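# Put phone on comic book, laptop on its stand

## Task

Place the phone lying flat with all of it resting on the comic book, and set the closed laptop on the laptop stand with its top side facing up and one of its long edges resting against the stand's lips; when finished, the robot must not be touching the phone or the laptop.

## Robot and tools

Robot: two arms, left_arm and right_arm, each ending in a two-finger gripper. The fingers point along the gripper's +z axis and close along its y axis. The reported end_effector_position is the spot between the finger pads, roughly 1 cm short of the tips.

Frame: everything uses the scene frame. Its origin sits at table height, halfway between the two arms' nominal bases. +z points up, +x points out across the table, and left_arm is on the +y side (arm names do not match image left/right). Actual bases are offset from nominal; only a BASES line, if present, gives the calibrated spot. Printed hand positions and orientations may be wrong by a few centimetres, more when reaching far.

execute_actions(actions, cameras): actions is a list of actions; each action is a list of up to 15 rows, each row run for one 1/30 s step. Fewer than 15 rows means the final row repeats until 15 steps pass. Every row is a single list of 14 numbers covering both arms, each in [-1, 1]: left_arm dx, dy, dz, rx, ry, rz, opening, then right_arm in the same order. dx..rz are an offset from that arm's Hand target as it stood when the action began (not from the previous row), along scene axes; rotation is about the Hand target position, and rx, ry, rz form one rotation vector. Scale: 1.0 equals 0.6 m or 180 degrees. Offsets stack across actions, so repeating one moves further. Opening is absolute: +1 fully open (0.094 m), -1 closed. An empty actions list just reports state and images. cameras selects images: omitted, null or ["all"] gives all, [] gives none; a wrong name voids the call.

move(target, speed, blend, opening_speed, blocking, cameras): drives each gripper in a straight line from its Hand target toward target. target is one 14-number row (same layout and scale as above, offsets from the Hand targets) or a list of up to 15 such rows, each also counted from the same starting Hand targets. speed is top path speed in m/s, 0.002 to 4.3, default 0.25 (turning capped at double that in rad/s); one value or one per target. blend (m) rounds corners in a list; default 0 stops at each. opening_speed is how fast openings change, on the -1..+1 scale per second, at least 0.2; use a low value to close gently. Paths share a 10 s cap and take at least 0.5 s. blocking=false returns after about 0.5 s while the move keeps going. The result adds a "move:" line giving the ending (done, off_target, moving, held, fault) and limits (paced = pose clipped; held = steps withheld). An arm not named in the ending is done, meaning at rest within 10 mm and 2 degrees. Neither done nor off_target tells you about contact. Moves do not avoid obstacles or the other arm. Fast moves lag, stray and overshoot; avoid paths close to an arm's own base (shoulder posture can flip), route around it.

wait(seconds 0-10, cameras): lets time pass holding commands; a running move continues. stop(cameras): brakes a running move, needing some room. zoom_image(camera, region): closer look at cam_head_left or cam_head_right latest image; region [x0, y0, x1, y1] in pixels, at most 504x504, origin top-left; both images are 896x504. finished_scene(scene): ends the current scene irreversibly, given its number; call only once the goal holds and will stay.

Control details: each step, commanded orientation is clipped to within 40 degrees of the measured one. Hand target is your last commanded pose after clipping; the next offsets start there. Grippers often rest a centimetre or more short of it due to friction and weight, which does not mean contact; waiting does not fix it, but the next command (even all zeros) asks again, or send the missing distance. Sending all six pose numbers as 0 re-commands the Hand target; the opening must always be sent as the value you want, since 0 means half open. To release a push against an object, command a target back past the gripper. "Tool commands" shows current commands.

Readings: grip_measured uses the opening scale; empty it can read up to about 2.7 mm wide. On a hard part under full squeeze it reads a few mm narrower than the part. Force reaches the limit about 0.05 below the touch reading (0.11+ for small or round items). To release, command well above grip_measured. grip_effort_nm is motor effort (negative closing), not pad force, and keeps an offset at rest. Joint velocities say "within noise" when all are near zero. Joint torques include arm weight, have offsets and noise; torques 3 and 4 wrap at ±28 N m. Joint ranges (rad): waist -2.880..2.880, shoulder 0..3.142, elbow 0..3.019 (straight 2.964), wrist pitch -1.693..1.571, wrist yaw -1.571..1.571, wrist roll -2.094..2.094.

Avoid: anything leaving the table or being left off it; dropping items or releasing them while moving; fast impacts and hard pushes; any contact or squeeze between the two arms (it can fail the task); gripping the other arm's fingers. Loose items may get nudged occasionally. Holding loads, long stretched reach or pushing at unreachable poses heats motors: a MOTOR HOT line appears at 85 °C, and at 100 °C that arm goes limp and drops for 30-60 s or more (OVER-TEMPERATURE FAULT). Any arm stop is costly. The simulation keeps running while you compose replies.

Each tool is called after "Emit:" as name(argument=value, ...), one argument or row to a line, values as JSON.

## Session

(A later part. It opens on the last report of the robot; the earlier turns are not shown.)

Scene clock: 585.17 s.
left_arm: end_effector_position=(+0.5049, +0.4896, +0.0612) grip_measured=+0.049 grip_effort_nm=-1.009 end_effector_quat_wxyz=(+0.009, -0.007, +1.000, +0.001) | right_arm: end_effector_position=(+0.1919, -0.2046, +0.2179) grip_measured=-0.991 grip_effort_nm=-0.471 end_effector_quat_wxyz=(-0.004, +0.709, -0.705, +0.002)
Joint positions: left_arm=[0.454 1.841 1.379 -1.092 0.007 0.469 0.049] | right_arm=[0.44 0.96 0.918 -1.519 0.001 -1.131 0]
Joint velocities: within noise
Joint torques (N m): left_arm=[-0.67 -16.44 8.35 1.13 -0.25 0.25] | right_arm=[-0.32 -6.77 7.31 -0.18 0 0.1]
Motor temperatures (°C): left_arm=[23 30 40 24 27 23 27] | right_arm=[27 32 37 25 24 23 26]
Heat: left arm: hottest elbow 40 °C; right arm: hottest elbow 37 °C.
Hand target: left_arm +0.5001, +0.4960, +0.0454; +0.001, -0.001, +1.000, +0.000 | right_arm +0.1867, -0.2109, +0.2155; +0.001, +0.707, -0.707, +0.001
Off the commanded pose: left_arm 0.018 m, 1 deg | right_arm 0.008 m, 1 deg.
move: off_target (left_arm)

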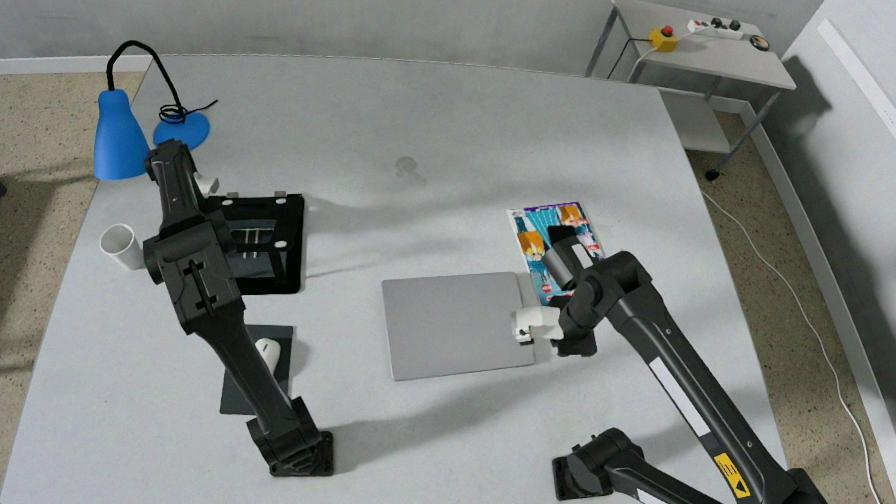

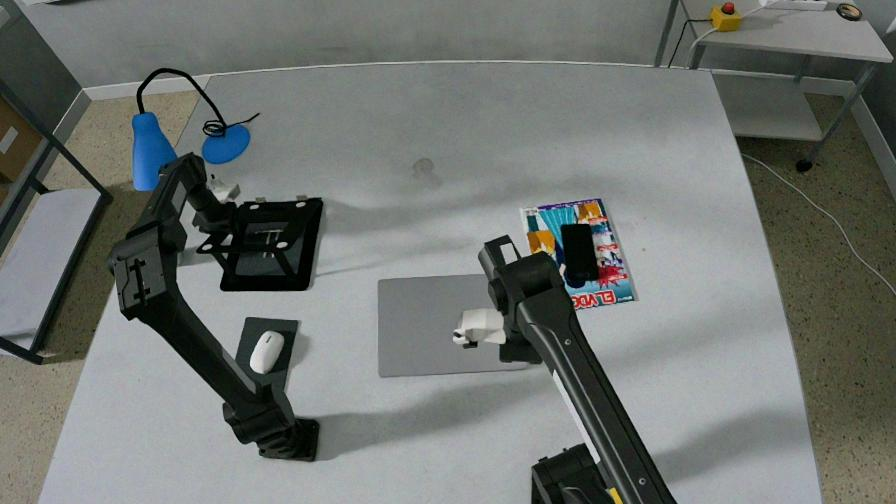

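Emit:
move(
  target=[
    [0.0,0.0,0.035,0,0,0,-0.75,0,0,0,0,0,0,-1],
    [0.0,-0.29,0.035,0,0,0,-0.75,0,0,0,0,0,0,-1],
  ],
  speed=0.08,
)

Emit:
zoom_image(
  camera="cam_head_right",
  region=[150, 160, 410, 400],
)

Emit:
zoom_image(
  camera="cam_head_left",
  region=[180, 150, 440, 390],
)

Scene clock: 593.17 s.
left_arm: end_effector_position=(+0.5024, +0.3365, +0.0609) grip_measured=+0.045 grip_effort_nm=-1.004 end_effector_quat_wxyz=(-0.003, -0.005, +1.000, +0.003) | right_arm: end_effector_position=(+0.1919, -0.2046, +0.2179) grip_measured=-0.991 grip_effort_nm=-0.466 end_effector_quat_wxyz=(-0.004, +0.709, -0.705, +0.002)
Joint positions: left_arm=[0.166 1.73 1.219 -1.065 -0.007 0.184 0.049] | right_arm=[0.44 0.96 0.918 -1.519 0.001 -1.131 0]
Joint velocities: within noise
Joint torques (N m): left_arm=[-3.55 -18.37 7.91 0.14 0.29 -0.14] | right_arm=[-0.38 -6.77 7.3 -0.23 0.01 0.09]
Motor temperatures (°C): left_arm=[23 30 39 24 27 24 28] | right_arm=[26 32 37 25 24 23 26]
Heat: left arm: hottest elbow 39 °C; right arm: hottest elbow 37 °C.
Hand target: left_arm +0.5000, +0.3220, +0.0663; +0.001, -0.001, +1.000, +0.000 | right_arm +0.1867, -0.2109, +0.2155; +0.001, +0.707, -0.707, +0.001
Off the commanded pose: left_arm 0.016 m, 1 deg | right_arm 0.008 m, 1 deg.
move: off_target (left_arm)

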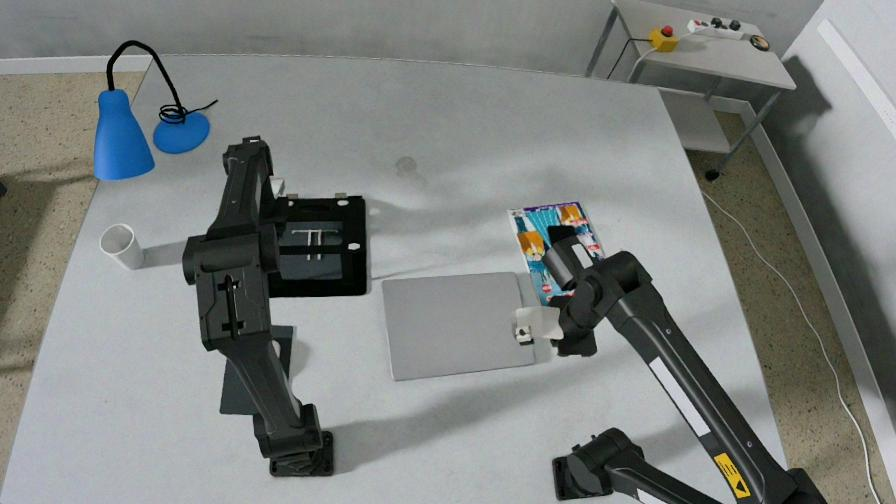

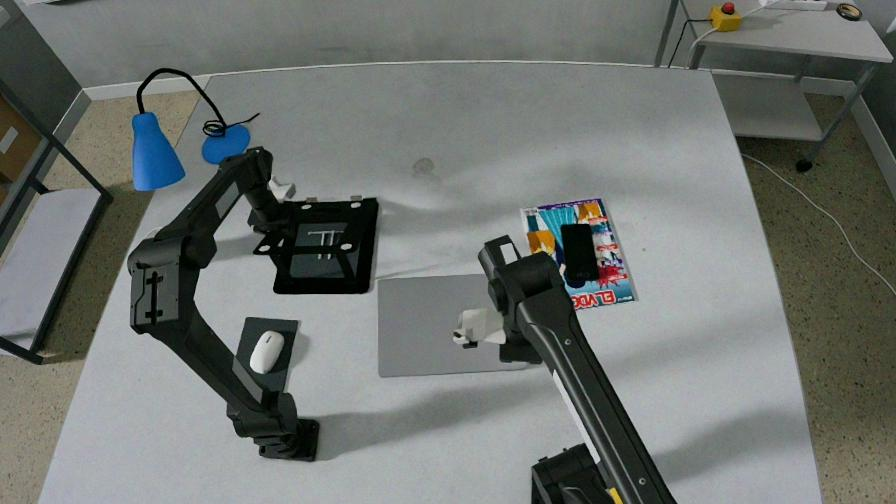

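Scaled by 1.938.

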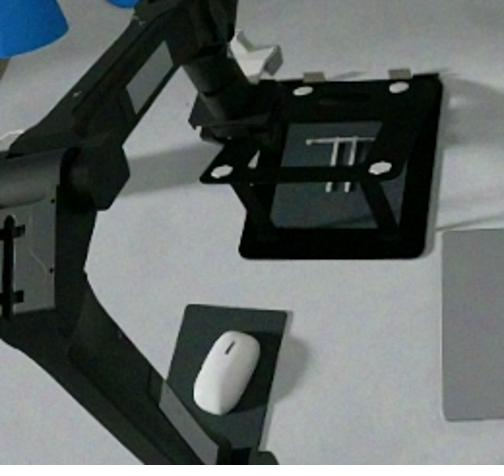

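Scaled by 1.938.

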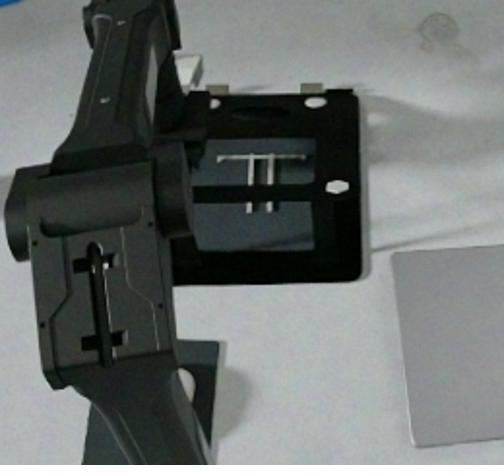

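Emit:
move(
  target=[
    [0.0,0.025,0.0,0,0,0,-0.75,0,0,0,0,0,0,-1],
    [0.0,0.025,0.0,0,0,0,0.6,0,0,0,0,0,0,-1],
    [0.0,0.025,0.3,0,0,0,0.6,0,0,0,0,0,0,-1],
    [-0.2,0.1,0.3,0,0,0,0.6,0,-0.15,0,0,0,0,-1],
  ],
  speed=0.12,
  opening_speed=1.0,
)

Emit:
zoom_image(
  camera="cam_head_right",
  region=[200, 160, 540, 400],
)

Emit:
zoom_image(
  camera="cam_head_left",
  region=[220, 150, 560, 390],
)

Scene clock: 604.63 s.
left_arm: end_effector_position=(+0.3878, +0.3805, +0.2455) grip_measured=+0.598 grip_effort_nm=0.129 end_effector_quat_wxyz=(+0.002, +0.001, +1.000, +0.002) | right_arm: end_effector_position=(+0.1935, -0.2979, +0.2183) grip_measured=-0.991 grip_effort_nm=-0.471 end_effector_quat_wxyz=(-0.003, +0.709, -0.705, +0.005)
Joint positions: left_arm=[0.339 1.337 1.276 -1.505 -0.003 0.369 0.075] | right_arm=[0.052 0.895 0.884 -1.548 0.004 -1.519 0]
Joint velocities: within noise
Joint torques (N m): left_arm=[0.03 -12.98 9.36 0.25 0.14 0.1] | right_arm=[-0.44 -5.66 7.32 -0.2 -0.11 0.13]
Motor temperatures (°C): left_arm=[23 30 38 24 27 24 28] | right_arm=[26 32 37 25 24 23 26]
Heat: left arm: hottest elbow 38 °C; right arm: hottest elbow 37 °C.
Hand target: left_arm +0.3801, +0.3820, +0.2464; +0.001, -0.001, +1.000, +0.000 | right_arm +0.1867, -0.3009, +0.2155; +0.001, +0.707, -0.707, +0.001
Off the commanded pose: left_arm 0.008 m, 0 deg | right_arm 0.008 m, 1 deg.
move: done

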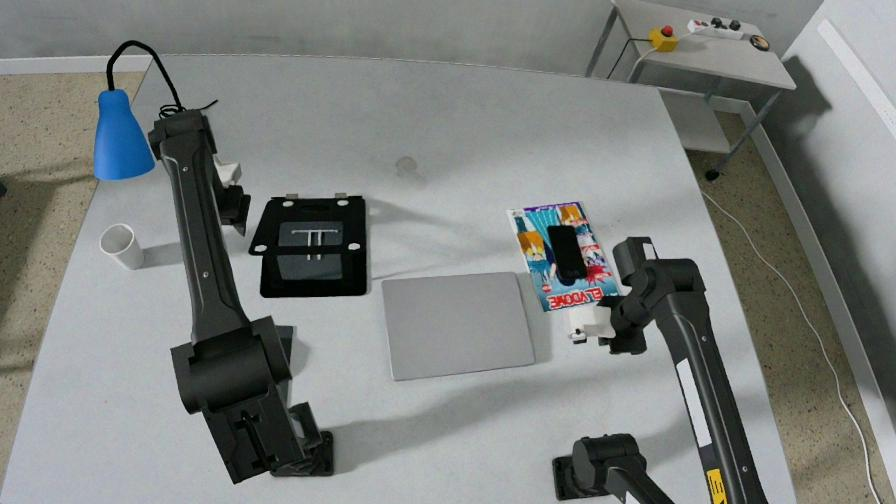

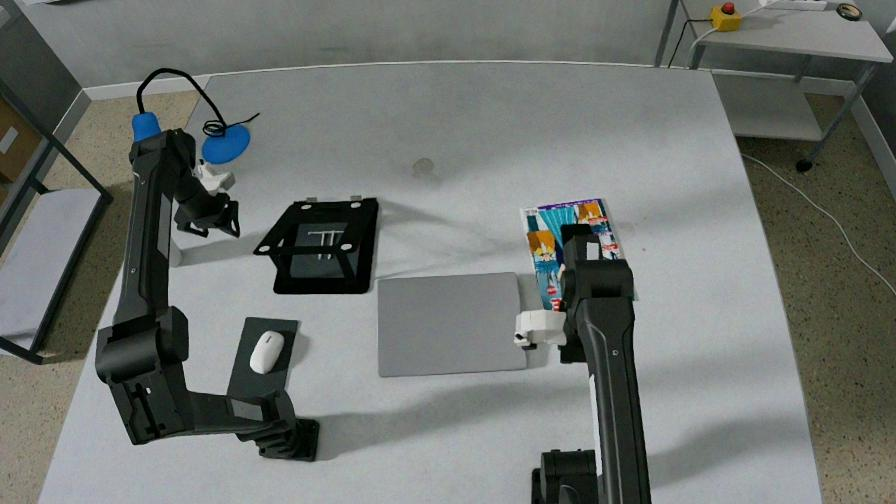

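Scaled by 1.482.

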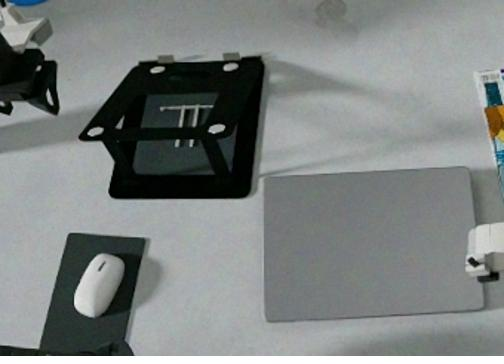

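Scaled by 1.482.

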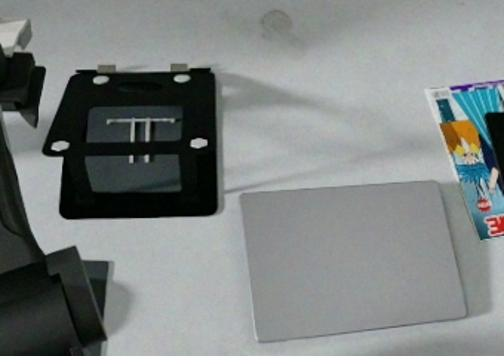

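Emit:
move(
  target=[0.1,-0.245,-0.06,0,0,0,-1,0,0,0,0,0,0,-1],
  speed=0.15,
)

Emit:
zoom_image(
  camera="cam_head_right",
  region=[220, 150, 420, 320],
)

Scene clock: 632.77 s.
left_arm: end_effector_position=(+0.4321, +0.2386, +0.2083) grip_measured=-0.981 grip_effort_nm=-0.994 end_effector_quat_wxyz=(-0.008, -0.001, +1.000, -0.001) | right_arm: end_effector_position=(+0.1935, -0.2979, +0.2183) grip_measured=-0.991 grip_effort_nm=-0.471 end_effector_quat_wxyz=(-0.003, +0.709, -0.705, +0.005)
Joint positions: left_arm=[-0.037 1.411 1.25 -1.427 0.001 -0.011 0.001] | right_arm=[0.052 0.895 0.884 -1.548 0.004 -1.52 0]
Joint velocities: within noise
Joint torques (N m): left_arm=[-2.37 -11.81 11.52 0.81 -0.07 -0.09] | right_arm=[-0.38 -5.6 7.32 -0.21 -0.1 0.08]
Motor temperatures (°C): left_arm=[23 29 36 24 27 23 27] | right_arm=[26 32 37 25 24 23 26]
Heat: left arm: hottest elbow 36 °C; right arm: hottest elbow 37 °C.
Hand target: left_arm +0.4400, +0.2349, +0.2104; +0.001, -0.001, +1.000, +0.000 | right_arm +0.1867, -0.3008, +0.2155; +0.001, +0.707, -0.707, +0.001
Off the commanded pose: left_arm 0.009 m, 1 deg | right_arm 0.008 m, 1 deg.
move: done

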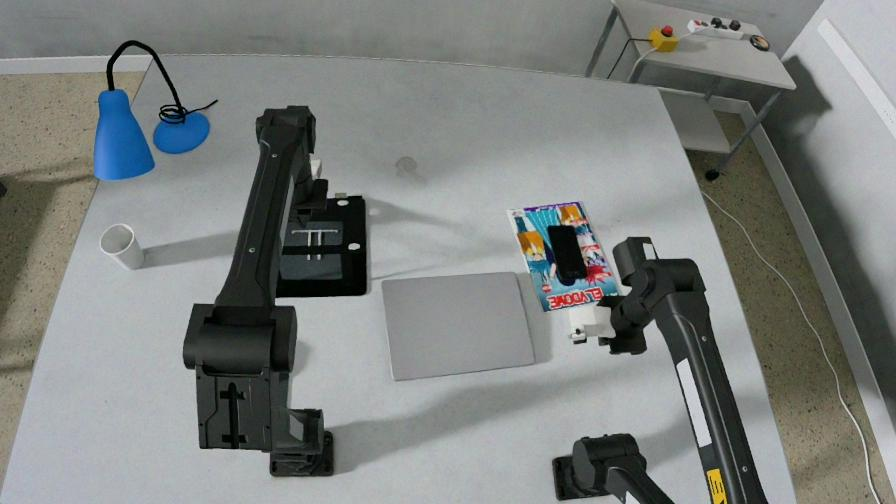

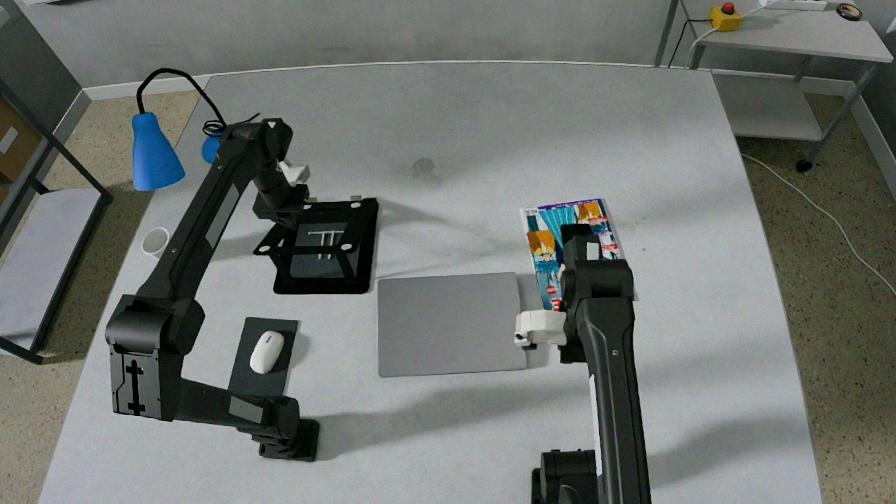

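Scaled by 2.520.

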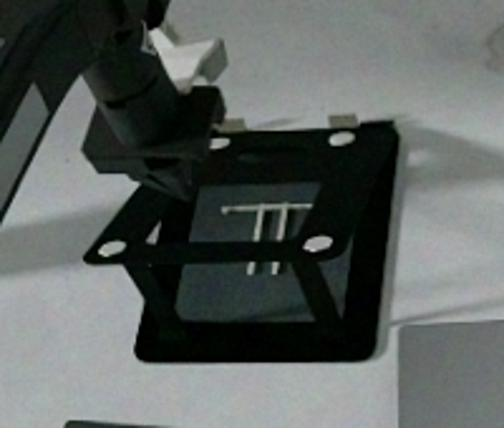

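Emit:
move(
  target=[-0.02,0,-0.1,0,0,0,-1,0,0,0,0,0,0,-1],
  speed=0.1,
)

Emit:
zoom_image(
  camera="cam_head_right",
  region=[220, 150, 420, 320],
)

Emit:
move(
  target=[0,0,-0.025,0,0,0,-1,0,0,0,0,0,0,-1],
  speed=0.04,
  cameras=[],
)

Emit:
move(
  target=[0,0,-0.025,0,0,0,-1,0,0,0,0,0,0,-1],
  speed=0.04,
)

Emit:
zoom_image(
  camera="cam_head_right",
  region=[220, 150, 420, 320],
)

Scene clock: 640.23 s.
left_arm: end_effector_position=(+0.4278, +0.2386, +0.1571) grip_measured=-0.981 grip_effort_nm=-0.989 end_effector_quat_wxyz=(+0.003, -0.002, +1.000, -0.001) | right_arm: end_effector_position=(+0.1935, -0.2979, +0.2183) grip_measured=-0.991 grip_effort_nm=-0.471 end_effector_quat_wxyz=(-0.003, +0.709, -0.705, +0.005)
Joint positions: left_arm=[-0.037 1.416 1.117 -1.266 0.001 -0.012 0.001] | right_arm=[0.052 0.895 0.884 -1.548 0.004 -1.52 0]
Joint velocities: within noise
Joint torques (N m): left_arm=[-2.84 -11.99 9.26 0.76 -0.08 -0.12] | right_arm=[-0.5 -5.6 7.34 -0.21 -0.1 0.09]
Motor temperatures (°C): left_arm=[23 29 36 24 27 23 28] | right_arm=[26 32 37 25 24 23 26]
Heat: left arm: hottest elbow 36 °C; right arm: hottest elbow 37 °C.
Hand target: left_arm +0.4279, +0.2349, +0.1502; +0.001, -0.001, +1.000, +0.000 | right_arm +0.1867, -0.3008, +0.2155; +0.001, +0.707, -0.707, +0.001
Off the commanded pose: left_arm 0.008 m, 0 deg | right_arm 0.008 m, 1 deg.
move: done

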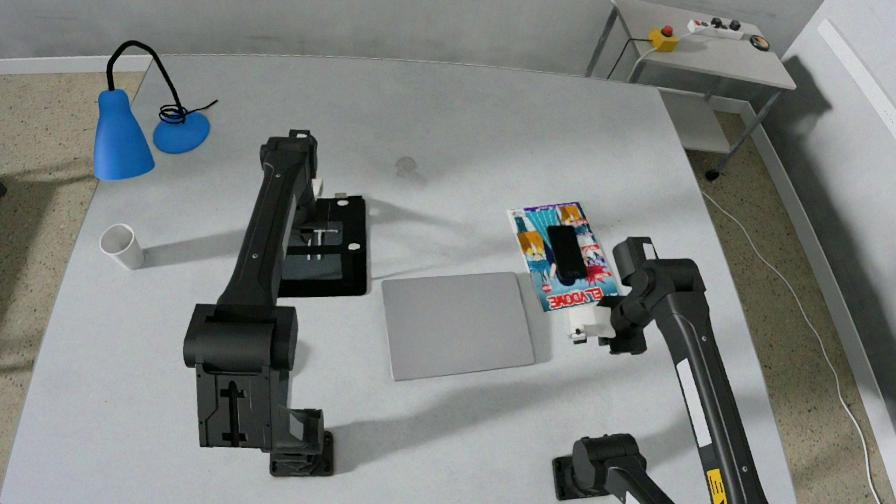

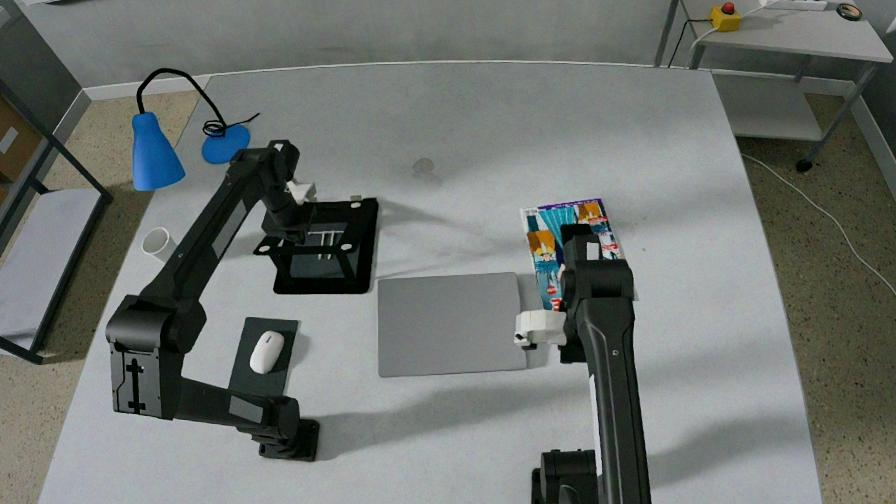

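Scaled by 2.520.

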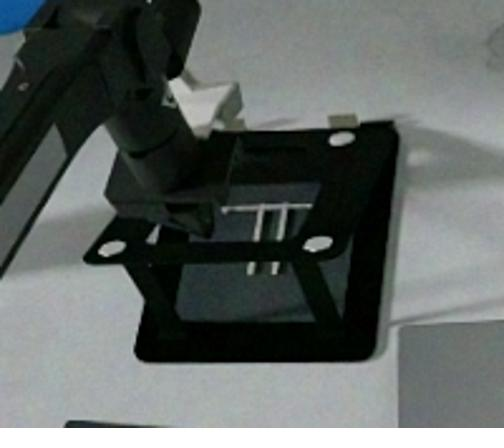

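Scene clock: 641.17 s.
left_arm: end_effector_position=(+0.4285, +0.2386, +0.1432) grip_measured=-0.981 grip_effort_nm=-0.994 end_effector_quat_wxyz=(+0.005, -0.002, +1.000, -0.001) | right_arm: end_effector_position=(+0.1935, -0.2979, +0.2183) grip_measured=-0.991 grip_effort_nm=-0.471 end_effector_quat_wxyz=(-0.003, +0.709, -0.705, +0.005)
Joint positions: left_arm=[-0.037 1.427 1.091 -1.225 0.001 -0.012 0.001] | right_arm=[0.052 0.895 0.884 -1.548 0.004 -1.52 0]
Joint velocities: within noise
Joint torques (N m): left_arm=[-2.43 -11.99 8.95 0.81 -0.1 -0.1] | right_arm=[-0.32 -5.66 7.35 -0.23 -0.11 0.09]
Motor temperatures (°C): left_arm=[23 29 36 24 27 23 28] | right_arm=[26 32 37 25 24 23 26]
Heat: left arm: hottest elbow 36 °C; right arm: hottest elbow 37 °C.
Hand target: left_arm +0.4280, +0.2349, +0.1354; +0.001, -0.001, +1.000, +0.000 | right_arm +0.1867, -0.3008, +0.2155; +0.001, +0.707, -0.707, +0.001
Off the commanded pose: left_arm 0.009 m, 0 deg | right_arm 0.008 m, 1 deg.
move: done
No camera images: "cameras" was empty.

Scene clock: 642.07 s.
left_arm: end_effector_position=(+0.4346, +0.2385, +0.1385) grip_measured=-0.981 grip_effort_nm=-0.989 end_effector_quat_wxyz=(+0.021, -0.002, +1.000, -0.001) | right_arm: end_effector_position=(+0.1935, -0.2979, +0.2183) grip_measured=-0.991 grip_effort_nm=-0.471 end_effector_quat_wxyz=(-0.003, +0.709, -0.705, +0.005)
Joint positions: left_arm=[-0.037 1.427 1.078 -1.179 0.001 -0.012 0.001] | right_arm=[0.052 0.895 0.884 -1.548 0.004 -1.52 0]
Joint velocities: within noise
Joint torques (N m): left_arm=[-2.49 -11.28 7.95 0.57 -0.09 -0.04] | right_arm=[-0.38 -5.54 7.36 -0.21 -0.11 0.09]
Motor temperatures (°C): left_arm=[23 29 36 24 27 23 28] | right_arm=[26 32 37 25 24 23 26]
Heat: left arm: hottest elbow 36 °C; right arm: hottest elbow 37 °C.
Hand target: left_arm +0.4280, +0.2350, +0.1203; +0.001, -0.001, +1.000, +0.000 | right_arm +0.1867, -0.3008, +0.2155; +0.001, +0.707, -0.707, +0.001
Off the commanded pose: left_arm 0.020 m, 2 deg | right_arm 0.008 m, 1 deg.
move: off_target (left_arm)

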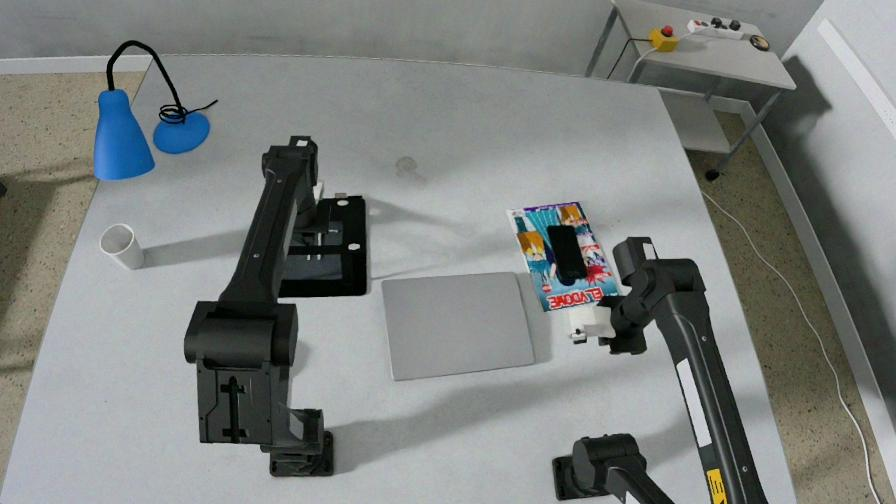

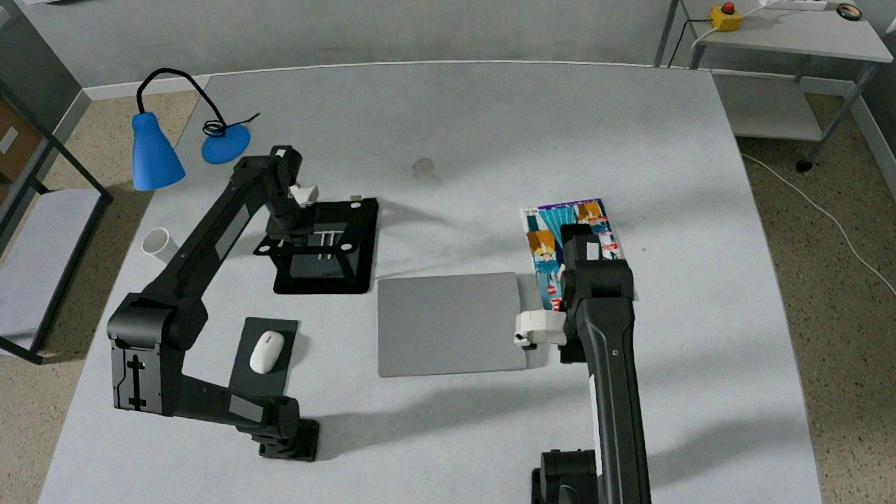

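Scaled by 2.520.

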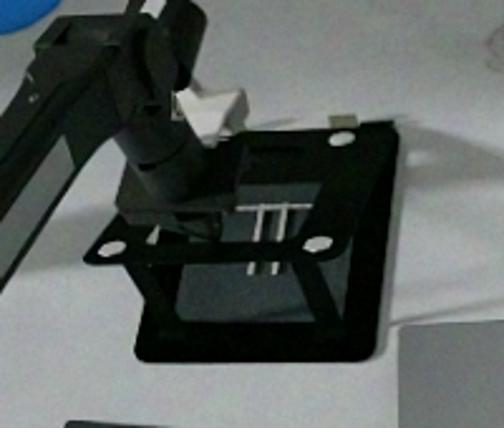

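Emit:
move(
  target=[
    [0,0,0.08,0,0,0,-1,0,0,0,0,0,0,-1],
    [0.235,0,0.08,0,0,0,-1,0,0,0,0,0,0,-1],
    [0.235,0,-0.06,0,0,0,-1,0,0,0,0,0,0,-1],
  ],
  speed=0.1,
)

Emit:
zoom_image(
  camera="cam_head_right",
  region=[220, 150, 420, 320],
)

Emit:
move(
  target=[0,0,-0.025,0,0,0,-1,0,0,0,0,0,0,-1],
  speed=0.04,
  cameras=[],
)

Emit:
move(
  target=[0,0,-0.025,0,0,0,-1,0,0,0,0,0,0,-1],
  speed=0.04,
  cameras=[],
)

Scene clock: 651.07 s.
left_arm: end_effector_position=(+0.5686, +0.2374, +0.0892) grip_measured=-0.981 grip_effort_nm=-0.994 end_effector_quat_wxyz=(+0.000, -0.002, +1.000, -0.001) | right_arm: end_effector_position=(+0.1935, -0.2979, +0.2183) grip_measured=-0.991 grip_effort_nm=-0.471 end_effector_quat_wxyz=(-0.003, +0.709, -0.705, +0.005)
Joint positions: left_arm=[-0.037 1.829 1.442 -1.183 0.001 -0.012 0.001] | right_arm=[0.052 0.895 0.884 -1.548 0.004 -1.52 0]
Joint velocities: within noise
Joint torques (N m): left_arm=[-2.43 -18.9 9.24 0.77 -0.07 -0.01] | right_arm=[-0.38 -5.6 7.32 -0.21 -0.11 0.08]
Motor temperatures (°C): left_arm=[23 29 36 24 27 23 28] | right_arm=[26 32 37 25 24 23 26]
Heat: left arm: hottest elbow 36 °C; right arm: hottest elbow 37 °C.
Hand target: left_arm +0.5690, +0.2350, +0.0843; +0.001, -0.001, +1.000, +0.000 | right_arm +0.1867, -0.3008, +0.2155; +0.001, +0.707, -0.707, +0.001
Off the commanded pose: left_arm 0.005 m, 0 deg | right_arm 0.008 m, 1 deg.
move: done

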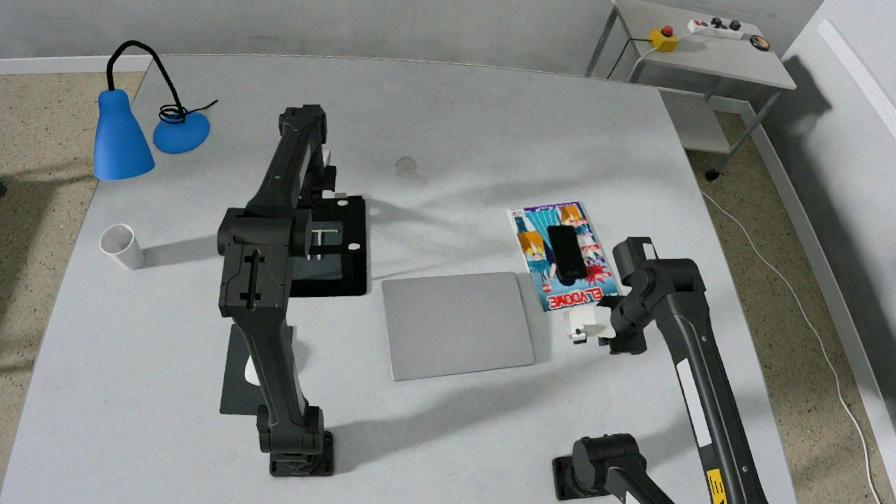

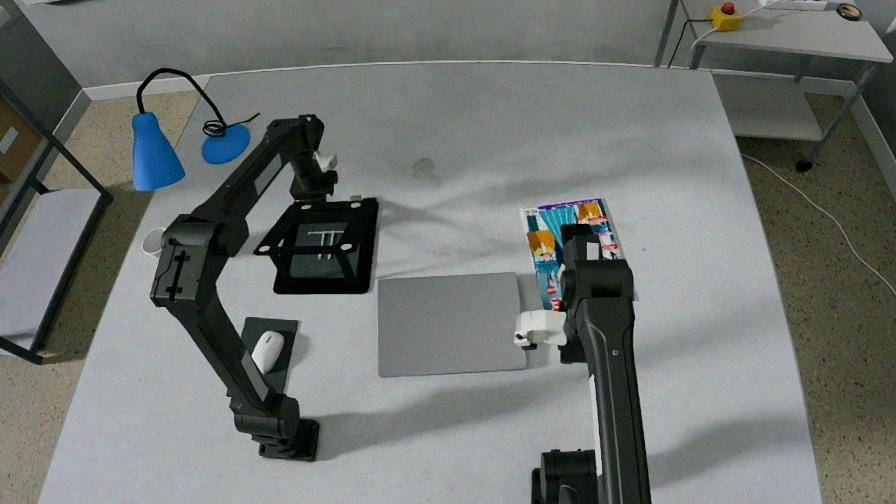

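Scaled by 2.520.

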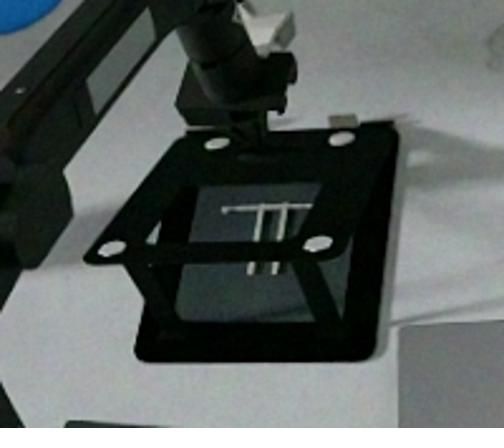

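Scene clock: 652.00 s.
left_arm: end_effector_position=(+0.5701, +0.2373, +0.0783) grip_measured=-0.981 grip_effort_nm=-0.994 end_effector_quat_wxyz=(+0.004, -0.002, +1.000, -0.001) | right_arm: end_effector_position=(+0.1935, -0.2979, +0.2183) grip_measured=-0.991 grip_effort_nm=-0.471 end_effector_quat_wxyz=(-0.003, +0.709, -0.705, +0.005)
Joint positions: left_arm=[-0.037 1.839 1.425 -1.148 0.001 -0.012 0.001] | right_arm=[0.052 0.895 0.884 -1.548 0.004 -1.52 0]
Joint velocities: within noise
Joint torques (N m): left_arm=[-2.02 -18.32 8.75 0.92 -0.08 -0.03] | right_arm=[-0.32 -5.66 7.34 -0.23 -0.1 0.09]
Motor temperatures (°C): left_arm=[23 29 36 24 27 23 28] | right_arm=[26 32 37 25 24 23 26]
Heat: left arm: hottest elbow 36 °C; right arm: hottest elbow 37 °C.
Hand target: left_arm +0.5690, +0.2350, +0.0693; +0.001, -0.001, +1.000, +0.000 | right_arm +0.1867, -0.3008, +0.2155; +0.001, +0.707, -0.707, +0.001
Off the commanded pose: left_arm 0.009 m, 0 deg | right_arm 0.008 m, 1 deg.
move: done
No camera images: "cameras" was empty.

Scene clock: 652.90 s.
left_arm: end_effector_position=(+0.5705, +0.2373, +0.0638) grip_measured=-0.981 grip_effort_nm=-0.989 end_effector_quat_wxyz=(+0.005, -0.002, +1.000, -0.001) | right_arm: end_effector_position=(+0.1935, -0.2979, +0.2183) grip_measured=-0.991 grip_effort_nm=-0.471 end_effector_quat_wxyz=(-0.003, +0.709, -0.705, +0.005)
Joint positions: left_arm=[-0.037 1.855 1.407 -1.113 0.001 -0.012 0.001] | right_arm=[0.052 0.895 0.884 -1.548 0.004 -1.52 0]
Joint velocities: within noise
Joint torques (N m): left_arm=[-2.26 -18.02 8.57 1.06 -0.1 -0.02] | right_arm=[-0.38 -5.66 7.35 -0.23 -0.09 0.09]
Motor temperatures (°C): left_arm=[23 29 36 24 27 23 28] | right_arm=[26 32 37 25 24 23 26]
Heat: left arm: hottest elbow 36 °C; right arm: hottest elbow 37 °C.
Hand target: left_arm +0.5690, +0.2350, +0.0545; +0.001, -0.001, +1.000, +0.000 | right_arm +0.1867, -0.3008, +0.2155; +0.001, +0.707, -0.707, +0.001
Off the commanded pose: left_arm 0.010 m, 0 deg | right_arm 0.008 m, 1 deg.
move: done
No camera images: "cameras" was empty.

Emit:
move(
  target=[0,0,-0.025,0,0,0,-1,0,0,0,0,0,0,-1],
  speed=0.04,
)

Emit:
zoom_image(
  camera="cam_head_right",
  region=[220, 150, 420, 320],
)

Emit:
move(
  target=[0,0,-0.025,0,0,0,-1,0,0,0,0,0,0,-1],
  speed=0.04,
  cameras=[],
)

Scene clock: 655.87 s.
left_arm: end_effector_position=(+0.5761, +0.2373, +0.0599) grip_measured=-0.981 grip_effort_nm=-0.994 end_effector_quat_wxyz=(+0.018, -0.002, +1.000, -0.001) | right_arm: end_effector_position=(+0.1935, -0.2979, +0.2183) grip_measured=-0.991 grip_effort_nm=-0.476 end_effector_quat_wxyz=(-0.003, +0.709, -0.705, +0.005)
Joint positions: left_arm=[-0.037 1.857 1.398 -1.075 0.001 -0.012 0.001] | right_arm=[0.052 0.895 0.884 -1.548 0.004 -1.52 0]
Joint velocities: within noise
Joint torques (N m): left_arm=[-1.85 -16.62 7.86 0.66 -0.06 -0.02] | right_arm=[-0.44 -5.54 7.35 -0.23 -0.11 0.09]
Motor temperatures (°C): left_arm=[23 29 36 24 27 23 28] | right_arm=[26 32 37 25 24 23 26]
Heat: left arm: hottest elbow 36 °C; right arm: hottest elbow 37 °C.
Hand target: left_arm +0.5690, +0.2350, +0.0394; +0.001, -0.001, +1.000, +0.000 | right_arm +0.1867, -0.3008, +0.2155; +0.001, +0.707, -0.707, +0.001
Off the commanded pose: left_arm 0.022 m, 2 deg | right_arm 0.008 m, 1 deg.
move: off_target (left_arm)

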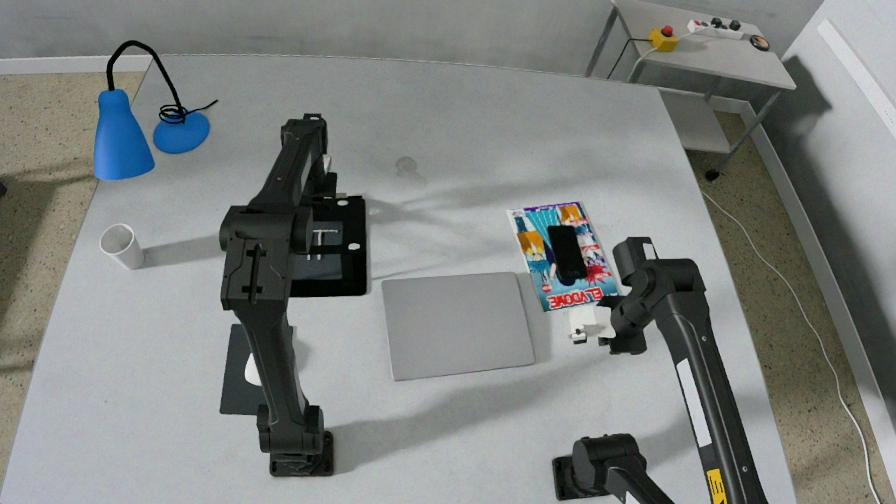

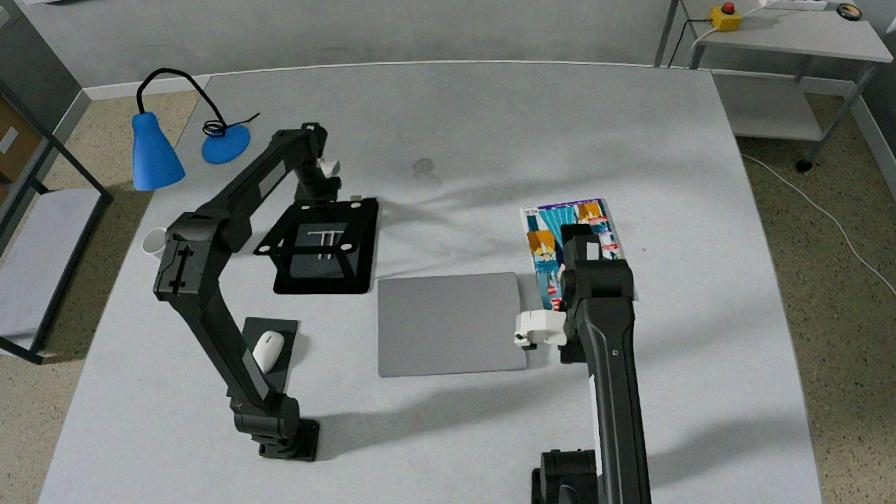

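Scaled by 2.520.

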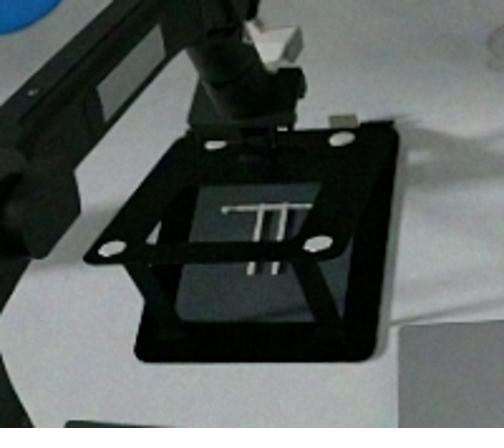

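Scene clock: 656.77 s.
left_arm: end_effector_position=(+0.5825, +0.2372, +0.0473) grip_measured=-0.981 grip_effort_nm=-0.994 end_effector_quat_wxyz=(+0.028, -0.002, +1.000, -0.001) | right_arm: end_effector_position=(+0.1935, -0.2979, +0.2183) grip_measured=-0.991 grip_effort_nm=-0.471 end_effector_quat_wxyz=(-0.003, +0.709, -0.705, +0.005)
Joint positions: left_arm=[-0.037 1.876 1.389 -1.028 0.001 -0.012 0.001] | right_arm=[0.052 0.895 0.884 -1.548 0.004 -1.52 0]
Joint velocities: within noise
Joint torques (N m): left_arm=[-1.73 -17.14 7.08 0.23 -0.07 -0.01] | right_arm=[-0.32 -5.66 7.34 -0.21 -0.1 0.09]
Motor temperatures (°C): left_arm=[23 29 36 24 27 23 28] | right_arm=[26 32 37 25 24 23 26]
Heat: left arm: hottest elbow 36 °C; right arm: hottest elbow 37 °C.
Hand target: left_arm +0.5690, +0.2350, +0.0244; +0.001, -0.001, +1.000, +0.000 | right_arm +0.1867, -0.3008, +0.2155; +0.001, +0.707, -0.707, +0.001
Off the commanded pose: left_arm 0.027 m, 3 deg | right_arm 0.008 m, 1 deg.
move: off_target (left_arm)
No camera images: "cameras" was empty.

Emit:
move(
  target=[
    [0.02,0,0.22,0,0,0,-1,0,0,0,0,0,0,-1],
    [0.22,0,0.22,0,0,0,-1,0,0,0,0,0,0,-1],
    [0.235,0,0.02,0,0,0,-1,0,0,0,0,0,0,-1],
  ],
  speed=0.12,
)

Emit:
zoom_image(
  camera="cam_head_right",
  region=[220, 130, 420, 320],
)

Scene clock: 672.43 s.
left_arm: end_effector_position=(+0.7086, +0.2361, +0.0394) grip_measured=-0.981 grip_effort_nm=-0.989 end_effector_quat_wxyz=(-0.002, -0.002, +1.000, -0.001) | right_arm: end_effector_position=(+0.1935, -0.2979, +0.2183) grip_measured=-0.991 grip_effort_nm=-0.476 end_effector_quat_wxyz=(-0.003, +0.709, -0.705, +0.005)
Joint positions: left_arm=[-0.037 2.241 1.977 -1.311 0.001 -0.012 0.001] | right_arm=[0.052 0.895 0.884 -1.548 0.004 -1.52 0]
Joint velocities: within noise
Joint torques (N m): left_arm=[-1.2 -24.94 9.65 0.81 -0.03 0.04] | right_arm=[-0.44 -5.6 7.35 -0.18 -0.1 0.09]
Motor temperatures (°C): left_arm=[23 29 36 24 27 23 29] | right_arm=[26 32 37 25 24 23 26]
Heat: left arm: hottest elbow 36 °C; right arm: hottest elbow 37 °C.
Hand target: left_arm +0.7100, +0.2350, +0.0364; +0.001, -0.001, +1.000, +0.000 | right_arm +0.1867, -0.3008, +0.2155; +0.001, +0.707, -0.707, +0.001
Off the commanded pose: left_arm 0.003 m, 0 deg | right_arm 0.008 m, 1 deg.
move: done

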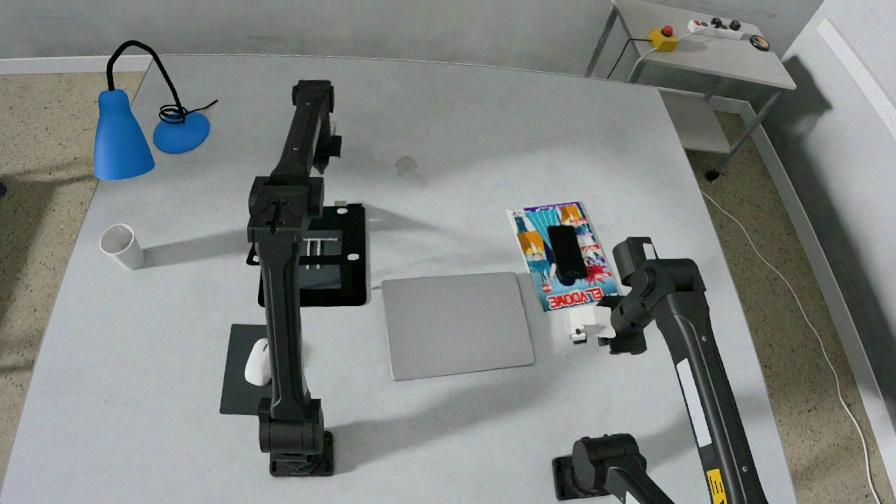

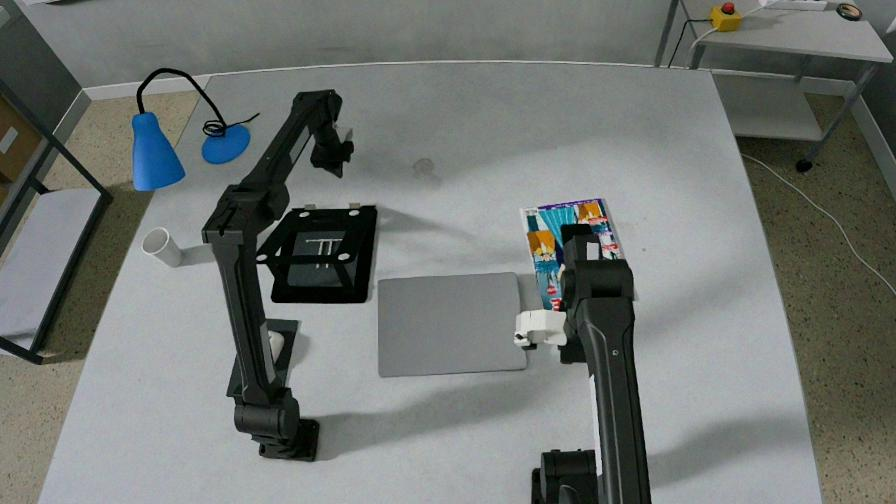

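Scaled by 2.520.

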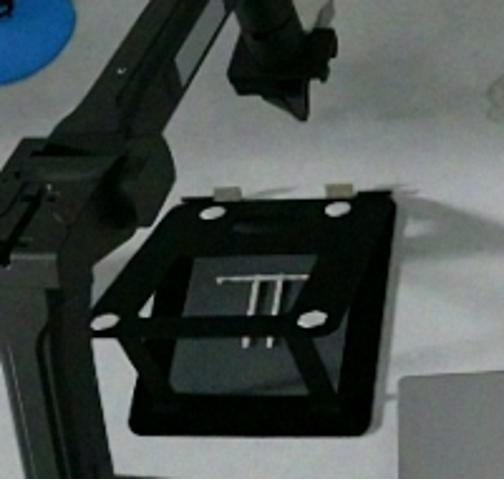

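Emit:
move(
  target=[-0.185,0,0,0,0,0,-1,0,0,0,0,0,0,-1],
  speed=0.08,
)

Emit:
zoom_image(
  camera="cam_head_right",
  region=[220, 130, 420, 330],
)

Scene clock: 677.80 s.
left_arm: end_effector_position=(+0.6024, +0.2371, +0.0318) grip_measured=-0.981 grip_effort_nm=-0.994 end_effector_quat_wxyz=(-0.004, -0.002, +1.000, -0.001) | right_arm: end_effector_position=(+0.1935, -0.2979, +0.2183) grip_measured=-0.991 grip_effort_nm=-0.471 end_effector_quat_wxyz=(-0.003, +0.709, -0.705, +0.005)
Joint positions: left_arm=[-0.037 1.977 1.504 -1.107 0.001 -0.012 0.001] | right_arm=[0.052 0.895 0.884 -1.548 0.004 -1.52 0]
Joint velocities: within noise
Joint torques (N m): left_arm=[-2.37 -21.77 7.8 0.68 -0.07 0.01] | right_arm=[-0.32 -5.66 7.35 -0.2 -0.1 0.09]
Motor temperatures (°C): left_arm=[23 30 36 24 27 23 29] | right_arm=[26 32 37 25 24 23 26]
Heat: left arm: hottest elbow 36 °C; right arm: hottest elbow 37 °C.
Hand target: left_arm +0.5991, +0.2350, +0.0365; +0.001, -0.001, +1.000, +0.000 | right_arm +0.1867, -0.3008, +0.2155; +0.001, +0.707, -0.707, +0.001
Off the commanded pose: left_arm 0.006 m, 1 deg | right_arm 0.008 m, 1 deg.
move: done

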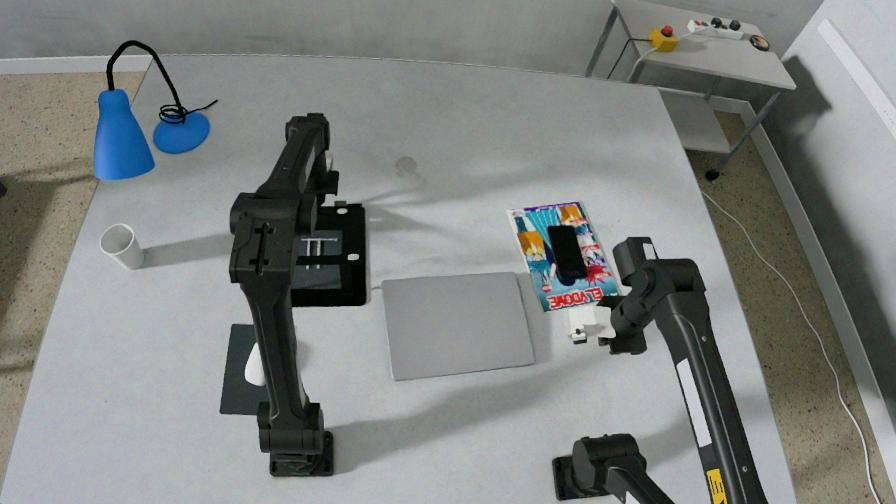

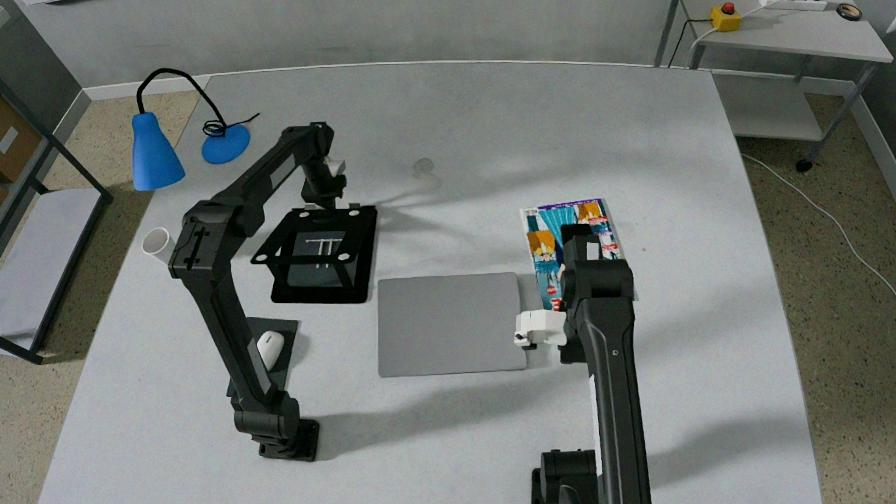

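Scaled by 2.520.

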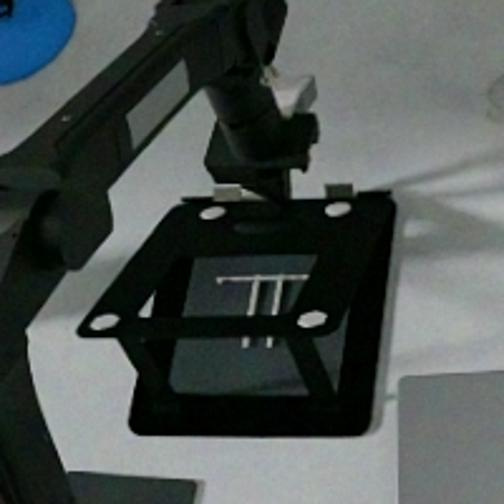

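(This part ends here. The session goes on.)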